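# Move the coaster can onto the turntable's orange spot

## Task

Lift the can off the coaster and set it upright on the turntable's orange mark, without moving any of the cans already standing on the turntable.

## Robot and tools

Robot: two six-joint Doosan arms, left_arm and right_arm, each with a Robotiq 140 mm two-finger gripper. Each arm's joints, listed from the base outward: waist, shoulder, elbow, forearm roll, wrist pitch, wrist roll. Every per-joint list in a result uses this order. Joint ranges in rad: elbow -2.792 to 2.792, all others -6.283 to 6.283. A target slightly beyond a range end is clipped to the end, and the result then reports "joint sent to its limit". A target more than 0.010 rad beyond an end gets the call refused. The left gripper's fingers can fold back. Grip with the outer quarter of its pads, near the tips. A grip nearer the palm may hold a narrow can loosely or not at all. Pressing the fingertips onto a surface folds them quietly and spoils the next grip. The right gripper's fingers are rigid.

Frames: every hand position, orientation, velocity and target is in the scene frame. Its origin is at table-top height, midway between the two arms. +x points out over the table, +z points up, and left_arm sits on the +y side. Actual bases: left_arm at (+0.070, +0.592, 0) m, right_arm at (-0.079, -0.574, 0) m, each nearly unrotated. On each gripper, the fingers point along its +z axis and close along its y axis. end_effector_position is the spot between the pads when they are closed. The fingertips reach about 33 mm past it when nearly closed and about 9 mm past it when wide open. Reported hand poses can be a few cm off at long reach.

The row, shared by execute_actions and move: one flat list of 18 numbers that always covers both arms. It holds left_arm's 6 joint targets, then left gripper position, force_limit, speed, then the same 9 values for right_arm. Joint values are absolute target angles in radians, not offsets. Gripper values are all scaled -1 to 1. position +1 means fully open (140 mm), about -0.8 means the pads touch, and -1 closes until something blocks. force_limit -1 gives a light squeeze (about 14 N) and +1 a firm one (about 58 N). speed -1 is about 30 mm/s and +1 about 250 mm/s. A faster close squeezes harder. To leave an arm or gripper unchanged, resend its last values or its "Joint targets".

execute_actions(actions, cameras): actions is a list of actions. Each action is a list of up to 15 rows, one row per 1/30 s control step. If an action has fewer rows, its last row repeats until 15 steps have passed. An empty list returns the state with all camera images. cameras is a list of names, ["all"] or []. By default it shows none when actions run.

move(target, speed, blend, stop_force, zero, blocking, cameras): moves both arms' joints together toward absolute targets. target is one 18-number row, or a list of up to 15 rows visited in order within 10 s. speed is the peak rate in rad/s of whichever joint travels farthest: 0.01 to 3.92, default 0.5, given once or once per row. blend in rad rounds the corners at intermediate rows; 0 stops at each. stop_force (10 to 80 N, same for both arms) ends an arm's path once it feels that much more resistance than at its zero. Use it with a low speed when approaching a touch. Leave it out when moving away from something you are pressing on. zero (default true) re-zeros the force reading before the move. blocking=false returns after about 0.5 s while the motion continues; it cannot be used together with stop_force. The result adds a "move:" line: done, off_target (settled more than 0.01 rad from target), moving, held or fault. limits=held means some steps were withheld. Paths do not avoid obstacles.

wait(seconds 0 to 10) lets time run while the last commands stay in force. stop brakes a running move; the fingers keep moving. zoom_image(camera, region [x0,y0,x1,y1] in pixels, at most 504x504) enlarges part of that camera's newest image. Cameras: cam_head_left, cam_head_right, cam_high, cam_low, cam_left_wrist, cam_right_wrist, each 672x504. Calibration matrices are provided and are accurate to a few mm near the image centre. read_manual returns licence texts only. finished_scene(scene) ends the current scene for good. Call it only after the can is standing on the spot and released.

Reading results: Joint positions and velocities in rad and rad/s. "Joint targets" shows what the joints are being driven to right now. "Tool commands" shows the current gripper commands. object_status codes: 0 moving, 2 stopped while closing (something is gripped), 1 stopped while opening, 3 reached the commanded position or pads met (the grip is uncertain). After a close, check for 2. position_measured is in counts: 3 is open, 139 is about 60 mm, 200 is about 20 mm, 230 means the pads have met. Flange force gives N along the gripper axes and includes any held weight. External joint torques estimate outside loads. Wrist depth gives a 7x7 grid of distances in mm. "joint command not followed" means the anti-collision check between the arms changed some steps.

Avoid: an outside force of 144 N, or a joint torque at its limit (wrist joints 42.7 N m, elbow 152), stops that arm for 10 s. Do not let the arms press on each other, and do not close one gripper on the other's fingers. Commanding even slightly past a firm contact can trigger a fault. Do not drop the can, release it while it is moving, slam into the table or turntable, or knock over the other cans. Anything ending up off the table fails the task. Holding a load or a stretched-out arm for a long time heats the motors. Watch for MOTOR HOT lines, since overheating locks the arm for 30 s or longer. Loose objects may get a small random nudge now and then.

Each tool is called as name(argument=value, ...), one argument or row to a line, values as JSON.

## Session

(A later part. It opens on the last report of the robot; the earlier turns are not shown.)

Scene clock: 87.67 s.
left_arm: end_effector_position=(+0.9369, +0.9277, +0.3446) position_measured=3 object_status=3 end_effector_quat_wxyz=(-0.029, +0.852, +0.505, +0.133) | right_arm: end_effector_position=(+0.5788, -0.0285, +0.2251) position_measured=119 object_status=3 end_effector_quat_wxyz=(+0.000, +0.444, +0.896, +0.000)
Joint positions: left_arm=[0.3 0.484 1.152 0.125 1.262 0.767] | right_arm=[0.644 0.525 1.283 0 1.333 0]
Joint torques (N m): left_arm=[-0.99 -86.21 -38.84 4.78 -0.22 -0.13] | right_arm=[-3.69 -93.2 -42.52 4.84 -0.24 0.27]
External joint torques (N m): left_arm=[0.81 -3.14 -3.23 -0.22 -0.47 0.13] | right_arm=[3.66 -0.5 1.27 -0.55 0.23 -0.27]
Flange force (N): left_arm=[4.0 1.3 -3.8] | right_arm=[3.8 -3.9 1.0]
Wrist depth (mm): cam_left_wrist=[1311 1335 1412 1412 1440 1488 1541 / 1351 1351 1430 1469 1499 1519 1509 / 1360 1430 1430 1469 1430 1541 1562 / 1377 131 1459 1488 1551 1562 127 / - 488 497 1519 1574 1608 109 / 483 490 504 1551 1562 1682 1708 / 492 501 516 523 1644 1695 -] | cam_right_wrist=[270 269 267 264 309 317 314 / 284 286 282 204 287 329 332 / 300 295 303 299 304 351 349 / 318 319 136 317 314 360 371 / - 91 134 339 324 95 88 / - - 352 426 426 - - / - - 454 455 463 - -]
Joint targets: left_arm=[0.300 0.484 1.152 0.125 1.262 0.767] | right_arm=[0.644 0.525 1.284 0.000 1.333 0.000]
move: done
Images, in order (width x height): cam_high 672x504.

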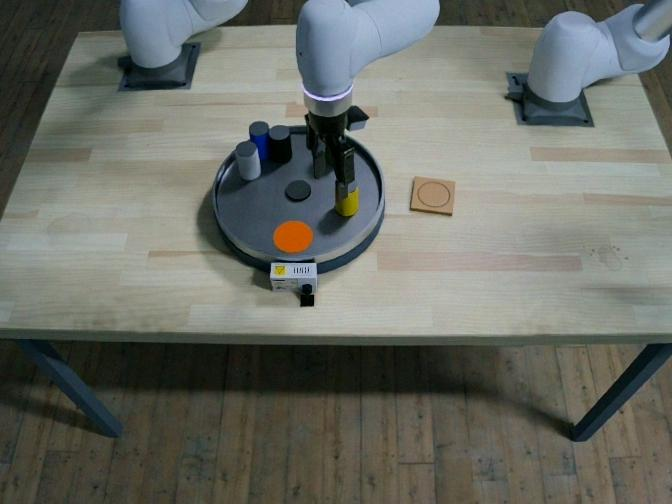

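wait(
  seconds=7.15,
)

move(
  target=[0.3,0.484,1.152,0.125,1.262,0.767,1,1,1,0.644,0.5782,1.3915,0,1.1719,0,0.08,-0.5,-0.5],
  speed=0.4,
)

wait(
  seconds=0.91,
  cameras=["cam_right_wrist"],
)

execute_actions(
  actions=[
    [[0.3,0.484,1.152,0.125,1.262,0.767,1,1,1,0.644,0.5782,1.3915,0,1.1719,0,-1,-0.5,-0.5]],
    [[0.3,0.484,1.152,0.125,1.262,0.767,1,1,1,0.644,0.5248,1.2835,0,1.3333,0,-1,-0.5,-0.5]],
    [[0.3,0.484,1.152,0.125,1.262,0.767,1,1,1,0.644,0.5248,1.2835,0,1.3333,0,-1,-0.5,-0.5]],
  ],
  cameras=["cam_right_wrist","cam_high"],
)

wait(
  seconds=2.79,
  cameras=["cam_right_wrist"],
)

move(
  target=[0.3,0.484,1.152,0.125,1.262,0.767,1,1,1,0.644,0.5782,1.3915,0,1.1719,0,-1,-0.5,-0.5],
  speed=0.4,
)

move(
  target=[
    [0.3,0.484,1.152,0.125,1.262,0.767,1,1,1,0.644,0.5782,1.3915,0,1.1719,0,0.3,-0.5,0.5],
    [0.3,0.484,1.152,0.125,1.262,0.767,1,1,1,0.644,0.4714,1.1755,0,1.4947,0,0.3,-0.5,0.5],
  ],
  speed=0.6,
  cameras=["cam_right_wrist","cam_high"],
)

wait(
  seconds=2.0,
  cameras=["cam_right_wrist","cam_high"],
)

wait(
  seconds=1.3,
  cameras=["cam_right_wrist","cam_high"],
)

wait(
  seconds=1.3,
  cameras=["cam_right_wrist","cam_high"],
)

Scene clock: 96.10 s.
left_arm: end_effector_position=(+0.9369, +0.9277, +0.3446) position_measured=3 object_status=3 end_effector_quat_wxyz=(-0.029, +0.852, +0.505, +0.133) | right_arm: end_effector_position=(+0.5788, -0.0286, +0.2250) position_measured=119 object_status=3 end_effector_quat_wxyz=(+0.000, +0.444, +0.896, +0.000)
Joint positions: left_arm=[0.3 0.484 1.152 0.125 1.262 0.767] | right_arm=[0.644 0.525 1.283 0 1.333 0]
Joint torques (N m): left_arm=[-0.91 -85.95 -38.91 4.76 -0.28 -0.19] | right_arm=[-3.81 -92.94 -42.57 4.82 -0.27 0.27]
External joint torques (N m): left_arm=[1.17 -3.31 -2.99 -0.22 -0.4 0.19] | right_arm=[3.65 -0.81 1.29 -0.54 0.26 -0.27]
Flange force (N): left_arm=[3.7 0.4 -3.8] | right_arm=[3.8 -4.4 0.8]
Wrist depth (mm): cam_left_wrist=[1304 1360 1377 1403 1430 1469 1509 / 1394 1343 1377 1430 1499 1488 1562 / 1360 1385 1440 1469 1488 1530 1551 / 1351 131 1430 1519 1541 1562 127 / - 485 492 1519 1551 1608 109 / 486 491 501 1519 1596 1656 1682 / 493 504 511 525 1669 1620 -] | cam_right_wrist=[271 269 270 267 308 315 314 / 283 286 283 278 286 332 332 / 302 297 300 300 304 351 348 / 320 318 160 317 314 363 372 / - 91 134 339 331 95 88 / - - 353 427 424 - - / - - 456 457 468 - -]
Joint targets: left_arm=[0.300 0.484 1.152 0.125 1.262 0.767] | right_arm=[0.644 0.525 1.284 0.000 1.333 0.000]
Tool commands: left_gripper/position=+1.0 left_gripper/force_limit=+1.0 left_gripper/speed=+1.0 right_gripper/position=+0.08 right_gripper/force_limit=-0.5 right_gripper/speed=-0.5
wait: 7.17 s; at rest from the start

Scene clock: 96.87 s.
left_arm: end_effector_position=(+0.9369, +0.9277, +0.3446) position_measured=3 object_status=3 end_effector_quat_wxyz=(-0.029, +0.852, +0.505, +0.133) | right_arm: end_effector_position=(+0.5788, -0.0285, +0.1221) position_measured=119 object_status=3 end_effector_quat_wxyz=(+0.000, +0.444, +0.896, +0.000)
Joint positions: left_arm=[0.3 0.484 1.152 0.125 1.262 0.767] | right_arm=[0.644 0.578 1.391 0 1.172 0]
Joint torques (N m): left_arm=[-1.28 -86.1 -39.12 4.83 -0.23 -0.19] | right_arm=[-3.86 -95.57 -40.64 4.64 -0.21 0.27]
External joint torques (N m): left_arm=[1.27 -3.27 -2.87 -0.28 -0.45 0.19] | right_arm=[3.83 -0.94 1.36 -0.56 0.19 -0.27]
Flange force (N): left_arm=[3.5 0.0 -3.5] | right_arm=[4.0 -4.6 0.3]
Wrist depth (mm): cam_left_wrist=[1351 1343 1377 1412 1412 1478 1499 / 1360 1385 1377 1459 1421 1530 1608 / 1403 1412 1449 1488 1499 1519 1562 / 1385 131 1440 1499 1530 1509 127 / - 486 495 1519 1574 1574 109 / 483 490 503 1585 1562 1682 1656 / 493 501 510 526 1620 1708 -] | cam_right_wrist=[180 182 181 179 178 224 225 / 189 189 188 189 188 235 236 / 196 198 200 199 199 244 250 / 203 208 161 211 208 259 266 / - 92 116 225 224 95 83 / - - 191 233 234 - - / - - 156 235 251 - -]
Joint targets: left_arm=[0.300 0.484 1.152 0.125 1.262 0.767] | right_arm=[0.644 0.578 1.391 0.000 1.172 0.000]
move: done

Scene clock: 97.80 s.
left_arm: end_effector_position=(+0.9369, +0.9277, +0.3446) position_measured=3 object_status=3 end_effector_quat_wxyz=(-0.029, +0.852, +0.505, +0.133) | right_arm: end_effector_position=(+0.5788, -0.0286, +0.1221) position_measured=119 object_status=3 end_effector_quat_wxyz=(+0.000, +0.444, +0.896, +0.000)
Joint positions: left_arm=[0.3 0.484 1.152 0.125 1.262 0.767] | right_arm=[0.644 0.578 1.392 0 1.172 0]
Joint torques (N m): left_arm=[-1.34 -85.95 -38.86 4.78 -0.29 -0.19] | right_arm=[-3.66 -95.59 -40.44 4.66 -0.25 0.27]
External joint torques (N m): left_arm=[1.47 -3.66 -3.25 -0.21 -0.4 0.19] | right_arm=[3.44 -0.72 1.35 -0.61 0.24 -0.27]
Flange force (N): left_arm=[4.1 0.2 -4.2] | right_arm=[3.5 -4.2 0.4]
Wrist depth (mm): cam_left_wrist=[1335 1351 1368 1421 1385 1488 1499 / 1360 1377 1412 1421 1440 1499 1562 / 1377 1394 1440 1478 1509 1562 1585 / 1368 131 1459 1499 1541 1499 127 / - 486 494 1509 1530 1608 109 / 485 493 508 1574 1585 1596 1708 / 496 502 515 526 1644 1656 -] | cam_right_wrist=[180 179 179 178 178 222 225 / 189 189 189 188 188 234 238 / 196 198 200 194 198 245 248 / 205 209 136 120 121 260 266 / - 92 116 127 136 95 83 / - - 157 165 160 - - / - - - 150 - - -]
Joint targets: left_arm=[0.300 0.484 1.152 0.125 1.262 0.767] | right_arm=[0.644 0.578 1.391 0.000 1.172 0.000]
Tool commands: left_gripper/position=+1.0 left_gripper/force_limit=+1.0 left_gripper/speed=+1.0 right_gripper/position=+0.08 right_gripper/force_limit=-0.5 right_gripper/speed=-0.5
wait: 0.93 s; at rest by 0.17 s
camera_calibration:
cam_right_wrist: T_world_to_cam=[[0.796648, 0.604206, -0.0169366, -0.430586], [0.575033, -0.748955, 0.329248, -0.390826], [0.186249, -0.272034, -0.944092, 0.143049], [0, 0, 0, 1]] pos_world=[0.541121, 0.00636534, 0.256437]
Images, in order (width x height): cam_right_wrist 672x504.

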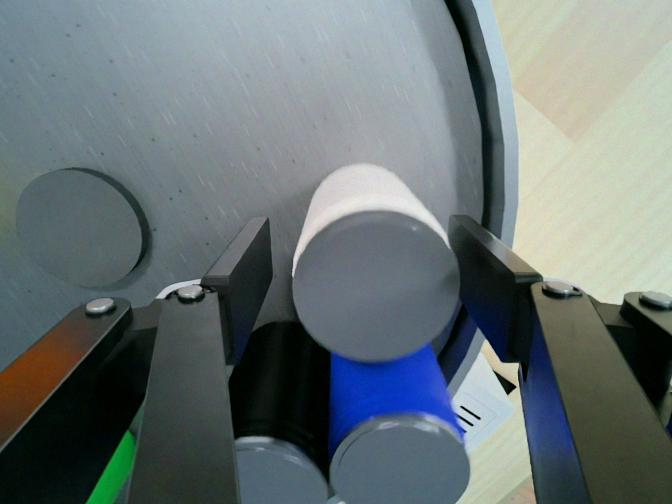

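Scene clock: 99.50 s.
left_arm: end_effector_position=(+0.9369, +0.9277, +0.3446) position_measured=3 object_status=3 end_effector_quat_wxyz=(-0.029, +0.852, +0.505, +0.133) | right_arm: end_effector_position=(+0.5788, -0.0286, +0.2250) position_measured=232 object_status=3 end_effector_quat_wxyz=(+0.000, +0.444, +0.896, +0.000)
Joint positions: left_arm=[0.3 0.484 1.152 0.125 1.262 0.767] | right_arm=[0.644 0.525 1.283 0 1.333 0]
Joint torques (N m): left_arm=[-1.46 -85.94 -38.97 4.84 -0.23 -0.16] | right_arm=[-3.95 -93.06 -42.5 4.88 -0.26 0.27]
External joint torques (N m): left_arm=[1.42 -3.86 -3.22 -0.27 -0.46 0.17] | right_arm=[4.01 -0.71 1.21 -0.59 0.25 -0.27]
External joint torques at the end of the 1st action: left_arm=[0.96 -3.88 -3.39 -0.28 -0.4 0.22] | right_arm=[3.83 -0.61 1.3 -0.47 0.24 -0.29]
External joint torques at the end of the 2nd action: left_arm=[1.51 -3.45 -3.12 -0.24 -0.41 0.16] | right_arm=[4.14 -0.82 1.32 -0.6 0.2 -0.29]
Flange force (N): left_arm=[3.7 -0.1 -4.2] | right_arm=[4.2 -4.0 0.8]
Flange force at the end of the 1st action (N): left_arm=[3.8 0.6 -4.5] | right_arm=[4.0 -3.9 0.4]
Flange force at the end of the 2nd action (N): left_arm=[4.0 0.2 -3.9] | right_arm=[4.3 -4.5 1.0]
Wrist depth (mm): cam_left_wrist=[1403 1343 1368 1430 1421 1509 1530 / 1343 1385 1385 1412 1430 1541 1509 / 1368 1403 1385 1551 1499 1585 1509 / 1351 131 1469 1478 1530 152 115 / - 485 495 1499 1519 1620 109 / 483 488 500 1541 1562 1632 1721 / 496 500 512 523 1608 1669 -] | cam_right_wrist=[272 270 267 199 309 316 314 / 285 283 284 280 285 331 331 / 301 296 300 296 305 350 347 / 321 319 318 151 319 370 371 / 339 334 84 84 83 384 1363 / - - 75 66 - - 68 / - - - - - - -]
Joint targets: left_arm=[0.300 0.484 1.152 0.125 1.262 0.767] | right_arm=[0.644 0.525 1.284 0.000 1.333 0.000]
Step readings (joint positions of left_arm | right_arm; steps 1 to 15: 1st action; 16 to 30: 2nd action; 31 to 45: 3rd action):
0: [0.300 0.484 1.152 0.125 1.262 0.767] | [0.644 0.578 1.392 0.000 1.172 0.000]
1: [0.300 0.484 1.152 0.125 1.262 0.767] | [0.644 0.578 1.392 0.000 1.172 0.000]
2: [0.300 0.484 1.152 0.125 1.262 0.767] | [0.644 0.578 1.392 0.000 1.172 0.000]
4: [0.300 0.484 1.152 0.125 1.262 0.767] | [0.644 0.578 1.392 0.000 1.172 0.000]
8: [0.300 0.484 1.152 0.125 1.262 0.767] | [0.644 0.578 1.392 0.000 1.172 0.000]
15: [0.300 0.484 1.152 0.125 1.262 0.767] | [0.644 0.578 1.392 0.000 1.172 0.000]
16: [0.300 0.484 1.152 0.125 1.262 0.767] | [0.644 0.578 1.392 0.000 1.172 0.000]
17: [0.300 0.484 1.152 0.125 1.262 0.767] | [0.644 0.577 1.390 0.000 1.174 0.000]
19: [0.300 0.484 1.152 0.125 1.262 0.767] | [0.644 0.562 1.358 0.000 1.223 0.000]
23: [0.300 0.484 1.152 0.125 1.262 0.767] | [0.644 0.524 1.284 0.000 1.331 0.000]
30: [0.300 0.484 1.152 0.125 1.262 0.767] | [0.644 0.525 1.284 0.000 1.333 0.000]
31: [0.300 0.484 1.152 0.125 1.262 0.767] | [0.644 0.525 1.284 0.000 1.333 0.000]
32: [0.300 0.484 1.152 0.125 1.262 0.767] | [0.644 0.525 1.284 0.000 1.333 0.000]
34: [0.300 0.484 1.152 0.125 1.262 0.767] | [0.644 0.525 1.284 0.000 1.333 0.000]
38: [0.300 0.484 1.152 0.125 1.262 0.767] | [0.644 0.525 1.284 0.000 1.333 0.000]
45: [0.300 0.484 1.152 0.125 1.262 0.767] | [0.644 0.525 1.284 0.000 1.333 0.000]
camera_calibration:
cam_right_wrist: T_world_to_cam=[[0.796648, 0.604206, -0.0169366, -0.428841], [0.575033, -0.748955, 0.329248, -0.424739], [0.186249, -0.272034, -0.944092, 0.24029], [0, 0, 0, 1]] pos_world=[0.541121, 0.00636534, 0.359437]
Images, in order (width x height): cam_high 672x504, cam_right_wrist 672x504.

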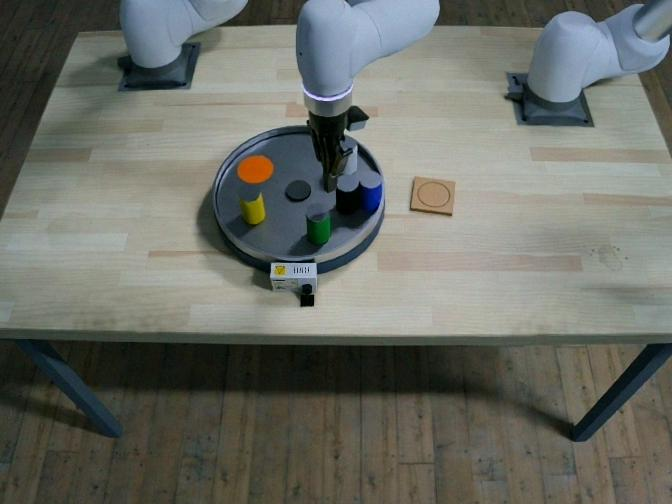

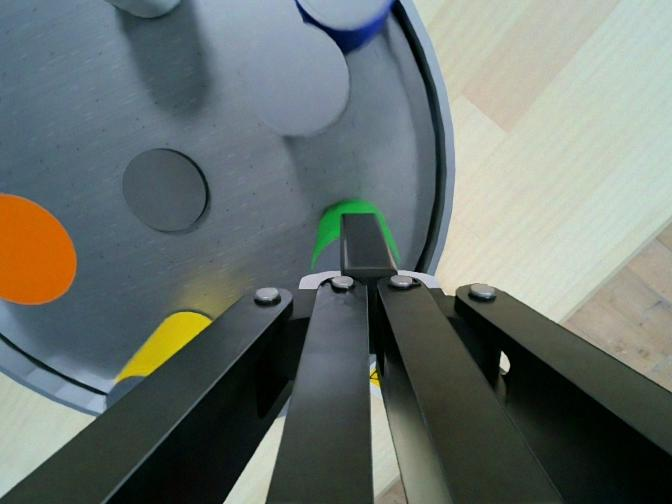

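Scene clock: 102.30 s.
left_arm: end_effector_position=(+0.9369, +0.9277, +0.3446) position_measured=3 object_status=3 end_effector_quat_wxyz=(-0.029, +0.852, +0.505, +0.133) | right_arm: end_effector_position=(+0.5788, -0.0286, +0.2250) position_measured=232 object_status=3 end_effector_quat_wxyz=(+0.000, +0.444, +0.896, +0.000)
Joint positions: left_arm=[0.3 0.484 1.152 0.125 1.262 0.767] | right_arm=[0.644 0.525 1.283 0 1.333 0]
Joint torques (N m): left_arm=[-1.15 -86.11 -39.02 4.8 -0.29 -0.15] | right_arm=[-3.49 -92.76 -42.73 4.83 -0.23 0.31]
External joint torques (N m): left_arm=[0.87 -3.61 -3.11 -0.24 -0.39 0.15] | right_arm=[3.27 -0.94 1.46 -0.56 0.22 -0.31]
Flange force (N): left_arm=[3.3 0.5 -4.1] | right_arm=[3.3 -5.1 1.0]
Wrist depth (mm): cam_left_wrist=[1335 1327 1385 1412 1394 1459 1551 / 1368 1368 1394 1459 1478 1327 1551 / 1360 1385 1421 1440 1488 1541 1449 / 1377 131 1469 1509 1530 1541 127 / - 482 493 1519 1541 1620 109 / 484 492 500 1551 1585 1608 1632 / 494 502 511 525 1620 1632 -] | cam_right_wrist=[269 270 192 269 310 314 314 / 286 284 282 282 287 330 332 / 302 297 299 294 303 352 350 / 319 319 318 121 321 370 374 / 299 330 84 83 83 384 1415 / - - 75 66 - - 69 / - - - - - - -]
Joint targets: left_arm=[0.300 0.484 1.152 0.125 1.262 0.767] | right_arm=[0.644 0.525 1.284 0.000 1.333 0.000]
Tool commands: left_gripper/position=+1.0 left_gripper/force_limit=+1.0 left_gripper/speed=+1.0 right_gripper/position=-1.0 right_gripper/force_limit=-0.5 right_gripper/speed=-0.5
wait: 2.80 s; at rest by 0.17 s
camera_calibration:
cam_right_wrist: T_world_to_cam=[[0.796648, 0.604206, -0.0169366, -0.428841], [0.575033, -0.748955, 0.329248, -0.424739], [0.186249, -0.272034, -0.944092, 0.24029], [0, 0, 0, 1]] pos_world=[0.541121, 0.00636534, 0.359437]
Images, in order (width x height): cam_right_wrist 672x504.

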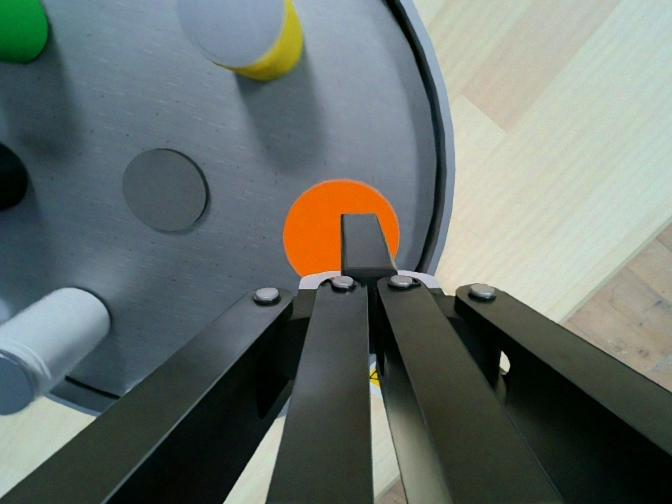

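Scene clock: 103.07 s.
left_arm: end_effector_position=(+0.9369, +0.9277, +0.3446) position_measured=3 object_status=3 end_effector_quat_wxyz=(-0.029, +0.852, +0.505, +0.133) | right_arm: end_effector_position=(+0.5788, -0.0285, +0.1221) position_measured=232 object_status=3 end_effector_quat_wxyz=(+0.000, +0.444, +0.896, +0.000)
Joint positions: left_arm=[0.3 0.484 1.152 0.125 1.262 0.767] | right_arm=[0.644 0.578 1.391 0 1.172 0]
Joint torques (N m): left_arm=[-1.14 -85.99 -38.97 4.83 -0.23 -0.16] | right_arm=[-3.94 -95.66 -40.4 4.64 -0.26 0.27]
External joint torques (N m): left_arm=[1.11 -4.01 -3.22 -0.26 -0.45 0.16] | right_arm=[3.91 -0.75 1.22 -0.57 0.25 -0.27]
Flange force (N): left_arm=[3.2 0.0 -4.3] | right_arm=[4.1 -3.9 0.2]
Wrist depth (mm): cam_left_wrist=[1335 1327 1377 1385 1412 1459 1519 / 1327 1377 1394 1459 1488 1530 1562 / 1288 1377 1430 1449 1499 1469 1562 / 1377 131 1488 1469 1519 152 127 / - 487 496 1574 1562 1596 109 / 486 491 506 1596 1632 1620 1644 / 493 501 511 528 1596 1656 -] | cam_right_wrist=[180 179 180 - 178 223 225 / 189 189 193 - 188 233 236 / 196 198 202 - 200 243 250 / 204 209 212 206 209 262 265 / 227 223 84 84 83 276 282 / - - 76 66 - - 68 / - - - - - - -]
Joint targets: left_arm=[0.300 0.484 1.152 0.125 1.262 0.767] | right_arm=[0.644 0.578 1.391 0.000 1.172 0.000]
move: done

Scene clock: 104.80 s.
left_arm: end_effector_position=(+0.9369, +0.9277, +0.3446) position_measured=3 object_status=3 end_effector_quat_wxyz=(-0.029, +0.852, +0.505, +0.133) | right_arm: end_effector_position=(+0.5668, -0.0377, +0.3298) position_measured=91 object_status=3 end_effector_quat_wxyz=(+0.000, +0.444, +0.896, +0.000)
Joint positions: left_arm=[0.3 0.484 1.152 0.125 1.262 0.767] | right_arm=[0.644 0.471 1.176 0 1.495 0]
Joint torques (N m): left_arm=[-0.93 -85.7 -38.83 4.79 -0.25 -0.14] | right_arm=[-3.95 -88.86 -43.68 4.93 -0.24 0.3]
External joint torques (N m): left_arm=[0.39 -4.08 -3.37 -0.23 -0.43 0.14] | right_arm=[3.92 -0.81 1.47 -0.55 0.23 -0.3]
Flange force (N): left_arm=[2.9 0.9 -4.6] | right_arm=[4.1 -5.1 1.8]
Wrist depth (mm): cam_left_wrist=[1304 1335 1377 1421 1459 1519 1562 / 1335 1377 1412 1430 1459 1519 1530 / 1368 1403 1430 1459 1499 1530 1551 / 1385 130 1449 1478 1551 1530 127 / - 485 495 1488 1596 1585 109 / 488 488 502 1562 1596 1644 1632 / 495 504 510 527 1644 1682 -] | cam_right_wrist=[365 358 361 360 403 404 404 / 382 380 382 377 390 433 433 / 325 399 398 394 404 454 456 / 422 424 369 424 424 147 1406 / - 91 450 386 511 115 88 / - - 544 547 1501 - - / - - 593 596 1694 - -]
Joint targets: left_arm=[0.300 0.484 1.152 0.125 1.262 0.767] | right_arm=[0.644 0.471 1.175 0.000 1.495 0.000]
move: done
camera_calibration:
cam_right_wrist: T_world_to_cam=[[0.796663, 0.604185, -0.0170109, -0.411921], [0.57505, -0.748979, 0.329162, -0.459204], [0.186134, -0.272014, -0.94412, 0.339037], [0, 0, 0, 1]] pos_world=[0.529121, -0.00283472, 0.464237]
Images, in order (width x height): cam_high 672x504, cam_right_wrist 672x504.

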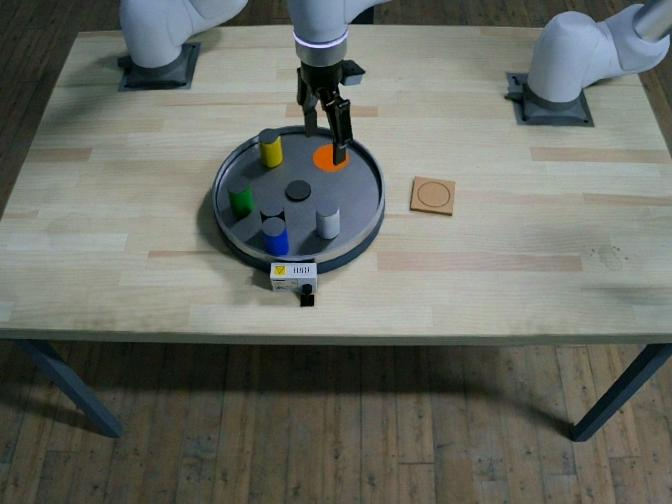

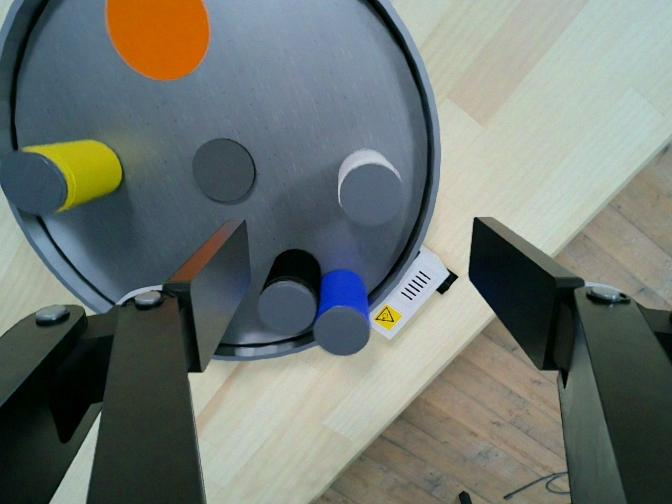

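Scene clock: 106.80 s.
left_arm: end_effector_position=(+0.9369, +0.9277, +0.3446) position_measured=3 object_status=3 end_effector_quat_wxyz=(-0.029, +0.852, +0.505, +0.133) | right_arm: end_effector_position=(+0.5668, -0.0377, +0.3299) position_measured=91 object_status=3 end_effector_quat_wxyz=(+0.000, +0.444, +0.896, +0.000)
Joint positions: left_arm=[0.3 0.484 1.152 0.125 1.262 0.767] | right_arm=[0.644 0.471 1.175 0 1.495 0]
Joint torques (N m): left_arm=[-1.09 -85.5 -38.94 4.83 -0.36 -0.15] | right_arm=[-4.1 -89.01 -43.71 4.96 -0.26 0.29]
External joint torques (N m): left_arm=[1.07 -4.29 -3.16 -0.26 -0.32 0.16] | right_arm=[4.12 -0.89 1.37 -0.57 0.26 -0.29]
Flange force (N): left_arm=[2.8 -0.3 -4.6] | right_arm=[4.4 -4.9 1.6]
Wrist depth (mm): cam_left_wrist=[1327 1377 1368 1421 1394 1499 1509 / 1335 1412 1412 1430 1488 1469 1530 / 1360 1394 1421 1449 1519 1551 1562 / 1343 131 1469 1478 1488 153 127 / - 482 498 1509 1656 1551 109 / 487 488 501 1574 1574 1791 1644 / 488 498 514 526 1620 1708 -] | cam_right_wrist=[361 365 362 353 401 409 407 / 384 380 381 380 388 430 427 / 403 404 396 398 445 454 457 / 425 424 397 429 425 147 1415 / - 91 363 445 509 115 88 / - - 553 545 1597 - - / - - 588 593 1720 - -]
Joint targets: left_arm=[0.300 0.484 1.152 0.125 1.262 0.767] | right_arm=[0.644 0.471 1.175 0.000 1.495 0.000]
Tool commands: left_gripper/position=+1.0 left_gripper/force_limit=+1.0 left_gripper/speed=+1.0 right_gripper/position=+0.3 right_gripper/force_limit=-0.5 right_gripper/speed=+0.5
wait: 2.00 s; at rest by 0.17 s
camera_calibration:
cam_right_wrist: T_world_to_cam=[[0.796648, 0.604206, -0.0169366, -0.412088], [0.575033, -0.748955, 0.329248, -0.459216], [0.186249, -0.272034, -0.944092, 0.338972], [0, 0, 0, 1]] pos_world=[0.529221, -0.00273466, 0.464237]
Images, in order (width x height): cam_high 672x504, cam_right_wrist 672x504.

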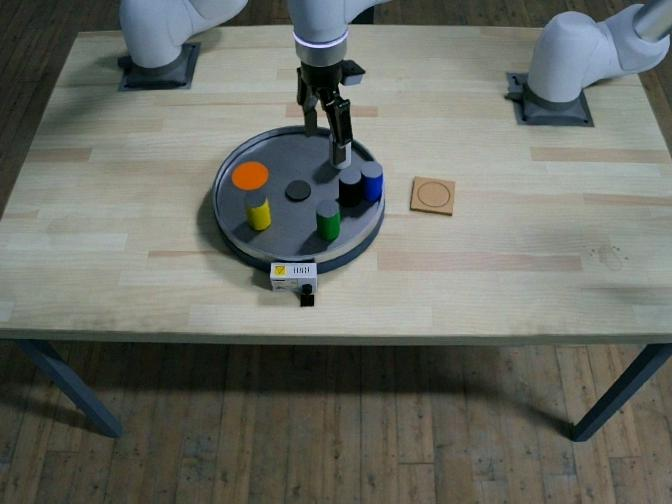

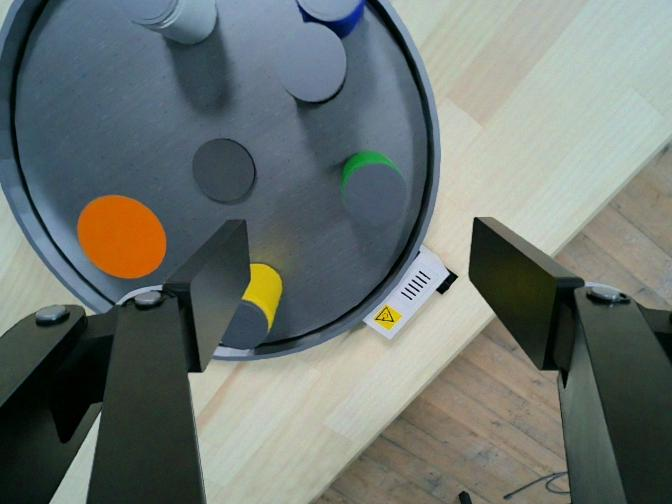

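Scene clock: 108.10 s.
left_arm: end_effector_position=(+0.9369, +0.9277, +0.3446) position_measured=3 object_status=3 end_effector_quat_wxyz=(-0.029, +0.852, +0.505, +0.133) | right_arm: end_effector_position=(+0.5668, -0.0377, +0.3299) position_measured=91 object_status=3 end_effector_quat_wxyz=(+0.000, +0.444, +0.896, +0.000)
Joint positions: left_arm=[0.3 0.484 1.152 0.125 1.262 0.767] | right_arm=[0.644 0.471 1.175 0 1.495 0]
Joint torques (N m): left_arm=[-1.12 -86.08 -38.92 4.79 -0.26 -0.19] | right_arm=[-3.78 -88.89 -43.57 4.98 -0.25 0.27]
External joint torques (N m): left_arm=[0.92 -3.4 -3.11 -0.25 -0.41 0.19] | right_arm=[3.9 -1.04 1.23 -0.57 0.24 -0.27]
Flange force (N): left_arm=[3.6 0.7 -3.9] | right_arm=[4.1 -4.8 1.4]
Wrist depth (mm): cam_left_wrist=[1327 1351 1360 1403 1430 1459 1499 / 1296 1403 1421 1449 1449 1499 1585 / 1360 1421 1421 1499 1488 1541 1562 / 1368 131 1440 1478 1519 1519 127 / - 486 495 1530 1562 1551 109 / 488 493 503 1551 1632 1608 1695 / 490 503 510 526 1656 1695 -] | cam_right_wrist=[363 342 369 360 401 403 405 / 360 380 380 380 385 425 429 / 405 407 396 393 414 452 458 / 422 424 154 428 416 147 1380 / - 91 451 454 513 115 88 / - - 547 551 1620 - - / - - 587 595 1656 - -]
Joint targets: left_arm=[0.300 0.484 1.152 0.125 1.262 0.767] | right_arm=[0.644 0.471 1.175 0.000 1.495 0.000]
Tool commands: left_gripper/position=+1.0 left_gripper/force_limit=+1.0 left_gripper/speed=+1.0 right_gripper/position=+0.3 right_gripper/force_limit=-0.5 right_gripper/speed=+0.5
wait: 1.30 s; at rest by 0.17 s
camera_calibration:
cam_right_wrist: T_world_to_cam=[[0.796648, 0.604206, -0.0169366, -0.412088], [0.575033, -0.748955, 0.329248, -0.459216], [0.186249, -0.272034, -0.944092, 0.338972], [0, 0, 0, 1]] pos_world=[0.529221, -0.00273466, 0.464237]
Images, in order (width x height): cam_high 672x504, cam_right_wrist 672x504.

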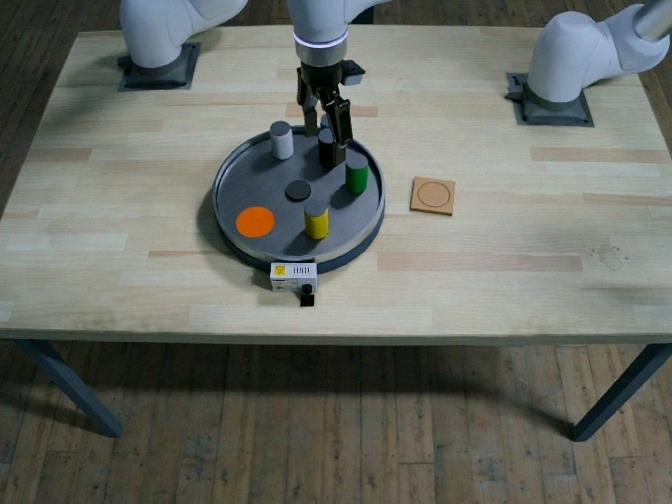

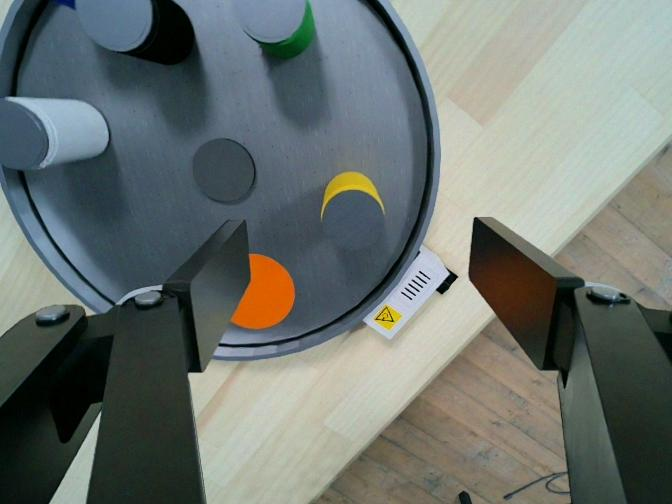

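Scene clock: 109.40 s.
left_arm: end_effector_position=(+0.9369, +0.9277, +0.3446) position_measured=3 object_status=3 end_effector_quat_wxyz=(-0.029, +0.852, +0.505, +0.133) | right_arm: end_effector_position=(+0.5668, -0.0377, +0.3299) position_measured=91 object_status=3 end_effector_quat_wxyz=(+0.000, +0.444, +0.896, +0.000)
Joint positions: left_arm=[0.3 0.484 1.152 0.125 1.262 0.767] | right_arm=[0.644 0.471 1.175 0 1.495 0]
Joint torques (N m): left_arm=[-1.47 -85.84 -39.03 4.76 -0.31 -0.14] | right_arm=[-3.97 -88.97 -43.69 4.97 -0.27 0.29]
External joint torques (N m): left_arm=[1.11 -3.69 -2.99 -0.22 -0.37 0.15] | right_arm=[4.05 -0.95 1.35 -0.58 0.27 -0.29]
Flange force (N): left_arm=[3.1 0.0 -4.0] | right_arm=[4.3 -5.0 1.6]
Wrist depth (mm): cam_left_wrist=[1311 1238 1377 1412 1478 1469 1530 / 1245 1430 1440 1430 1469 1488 1574 / 1377 1430 1440 1449 1469 1596 1551 / 1335 131 1488 1509 1519 1530 121 / - 487 494 1530 1530 - 109 / 485 495 503 1530 1596 1620 1656 / 490 497 511 527 1596 1708 -] | cam_right_wrist=[289 353 358 356 400 407 401 / 381 382 381 377 388 428 428 / 350 405 397 410 410 453 455 / 424 417 416 429 422 147 1415 / - 91 450 445 508 115 88 / - - 547 552 1575 - - / - - 582 595 1620 - -]
Joint targets: left_arm=[0.300 0.484 1.152 0.125 1.262 0.767] | right_arm=[0.644 0.471 1.175 0.000 1.495 0.000]
Tool commands: left_gripper/position=+1.0 left_gripper/force_limit=+1.0 left_gripper/speed=+1.0 right_gripper/position=+0.3 right_gripper/force_limit=-0.5 right_gripper/speed=+0.5
wait: 1.30 s; at rest by 0.17 s
camera_calibration:
cam_right_wrist: T_world_to_cam=[[0.796648, 0.604206, -0.0169366, -0.412088], [0.575033, -0.748955, 0.329248, -0.459216], [0.186249, -0.272034, -0.944092, 0.338972], [0, 0, 0, 1]] pos_world=[0.529221, -0.00273466, 0.464237]
Images, in order (width x height): cam_high 672x504, cam_right_wrist 672x504.

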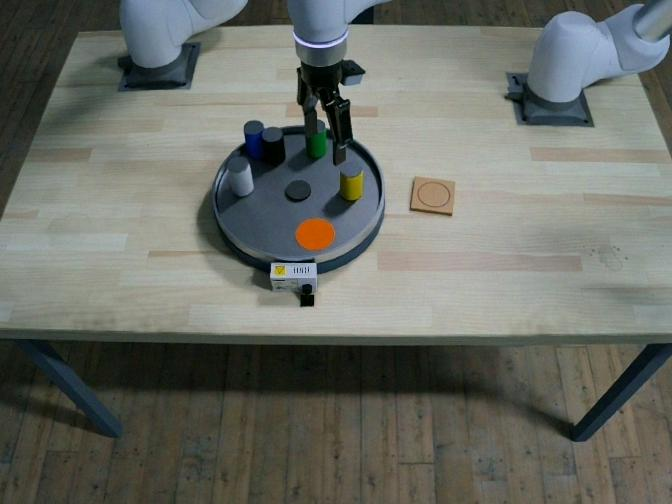

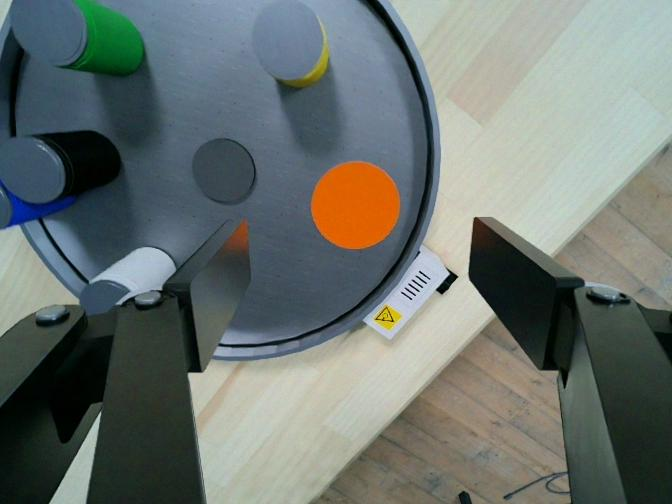

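move(
  target=[0.3,0.484,1.152,0.125,1.262,0.767,1,1,1,0.644,0.5248,1.2835,0,1.3333,0,0.08,-0.5,-0.5],
)

wait(
  seconds=0.1,
)

Scene clock: 111.40 s.
left_arm: end_effector_position=(+0.9369, +0.9277, +0.3446) position_measured=3 object_status=3 end_effector_quat_wxyz=(-0.029, +0.852, +0.505, +0.133) | right_arm: end_effector_position=(+0.5788, -0.0286, +0.2250) position_measured=119 object_status=3 end_effector_quat_wxyz=(+0.000, +0.444, +0.896, +0.000)
Joint positions: left_arm=[0.3 0.484 1.152 0.125 1.262 0.767] | right_arm=[0.644 0.525 1.283 0 1.333 0]
Joint torques (N m): left_arm=[-1.27 -86.04 -38.95 4.84 -0.19 -0.18] | right_arm=[-3.84 -92.9 -42.44 4.87 -0.27 0.26]
External joint torques (N m): left_arm=[1.52 -3.96 -3.25 -0.25 -0.49 0.19] | right_arm=[3.88 -0.7 1.27 -0.59 0.26 -0.27]
Flange force (N): left_arm=[3.7 -0.3 -4.2] | right_arm=[4.1 -4.2 0.8]
Wrist depth (mm): cam_left_wrist=[1273 1335 1412 1377 1403 1469 1478 / 1335 1343 1385 1459 1530 1551 1530 / 1343 1421 1403 1519 1541 1585 1574 / 1335 129 1478 1499 1519 1541 121 / - 487 495 1488 1519 1608 109 / 479 491 504 1519 1585 1620 1644 / 488 503 516 527 1620 1748 -] | cam_right_wrist=[270 276 270 267 310 315 314 / 286 285 284 283 286 330 334 / 303 297 301 300 302 349 352 / 319 319 160 310 311 364 370 / - 91 134 244 329 95 88 / - - 307 424 424 - - / - - 461 453 460 - -]
Joint targets: left_arm=[0.300 0.484 1.152 0.125 1.262 0.767] | right_arm=[0.644 0.525 1.284 0.000 1.333 0.000]
move: done

Scene clock: 111.50 s.
left_arm: end_effector_position=(+0.9369, +0.9277, +0.3446) position_measured=3 object_status=3 end_effector_quat_wxyz=(-0.029, +0.852, +0.505, +0.133) | right_arm: end_effector_position=(+0.5788, -0.0286, +0.2250) position_measured=119 object_status=3 end_effector_quat_wxyz=(+0.000, +0.444, +0.896, +0.000)
Joint positions: left_arm=[0.3 0.484 1.152 0.125 1.262 0.767] | right_arm=[0.644 0.525 1.283 0 1.333 0]
Joint torques (N m): left_arm=[-1.14 -85.99 -38.87 4.82 -0.22 -0.18] | right_arm=[-3.9 -93.11 -42.76 4.83 -0.25 0.26]
External joint torques (N m): left_arm=[1.41 -3.26 -2.97 -0.27 -0.45 0.18] | right_arm=[3.87 -0.68 1.46 -0.55 0.24 -0.26]
Flange force (N): left_arm=[3.8 0.1 -3.6] | right_arm=[4.0 -4.6 1.1]
Wrist depth (mm): cam_left_wrist=[1311 1351 1360 1430 1469 1488 1541 / 1351 1377 1412 1430 1459 1478 1530 / 1368 1421 1403 1449 1488 1499 1541 / - 130 1449 1488 1519 1530 127 / - 485 498 1541 1541 1574 109 / 487 492 497 1551 1644 1656 1708 / 494 497 515 525 1632 1632 -] | cam_right_wrist=[271 268 269 271 310 312 316 / 286 284 284 283 287 332 330 / 302 298 300 299 301 351 352 / 319 319 160 286 313 368 371 / - 91 134 243 326 95 88 / - - 290 421 428 - - / - - 466 455 458 - -]
Joint targets: left_arm=[0.300 0.484 1.152 0.125 1.262 0.767] | right_arm=[0.644 0.525 1.284 0.000 1.333 0.000]
Tool commands: left_gripper/position=+1.0 left_gripper/force_limit=+1.0 left_gripper/speed=+1.0 right_gripper/position=+0.08 right_gripper/force_limit=-0.5 right_gripper/speed=-0.5
wait: 0.10 s; no rest


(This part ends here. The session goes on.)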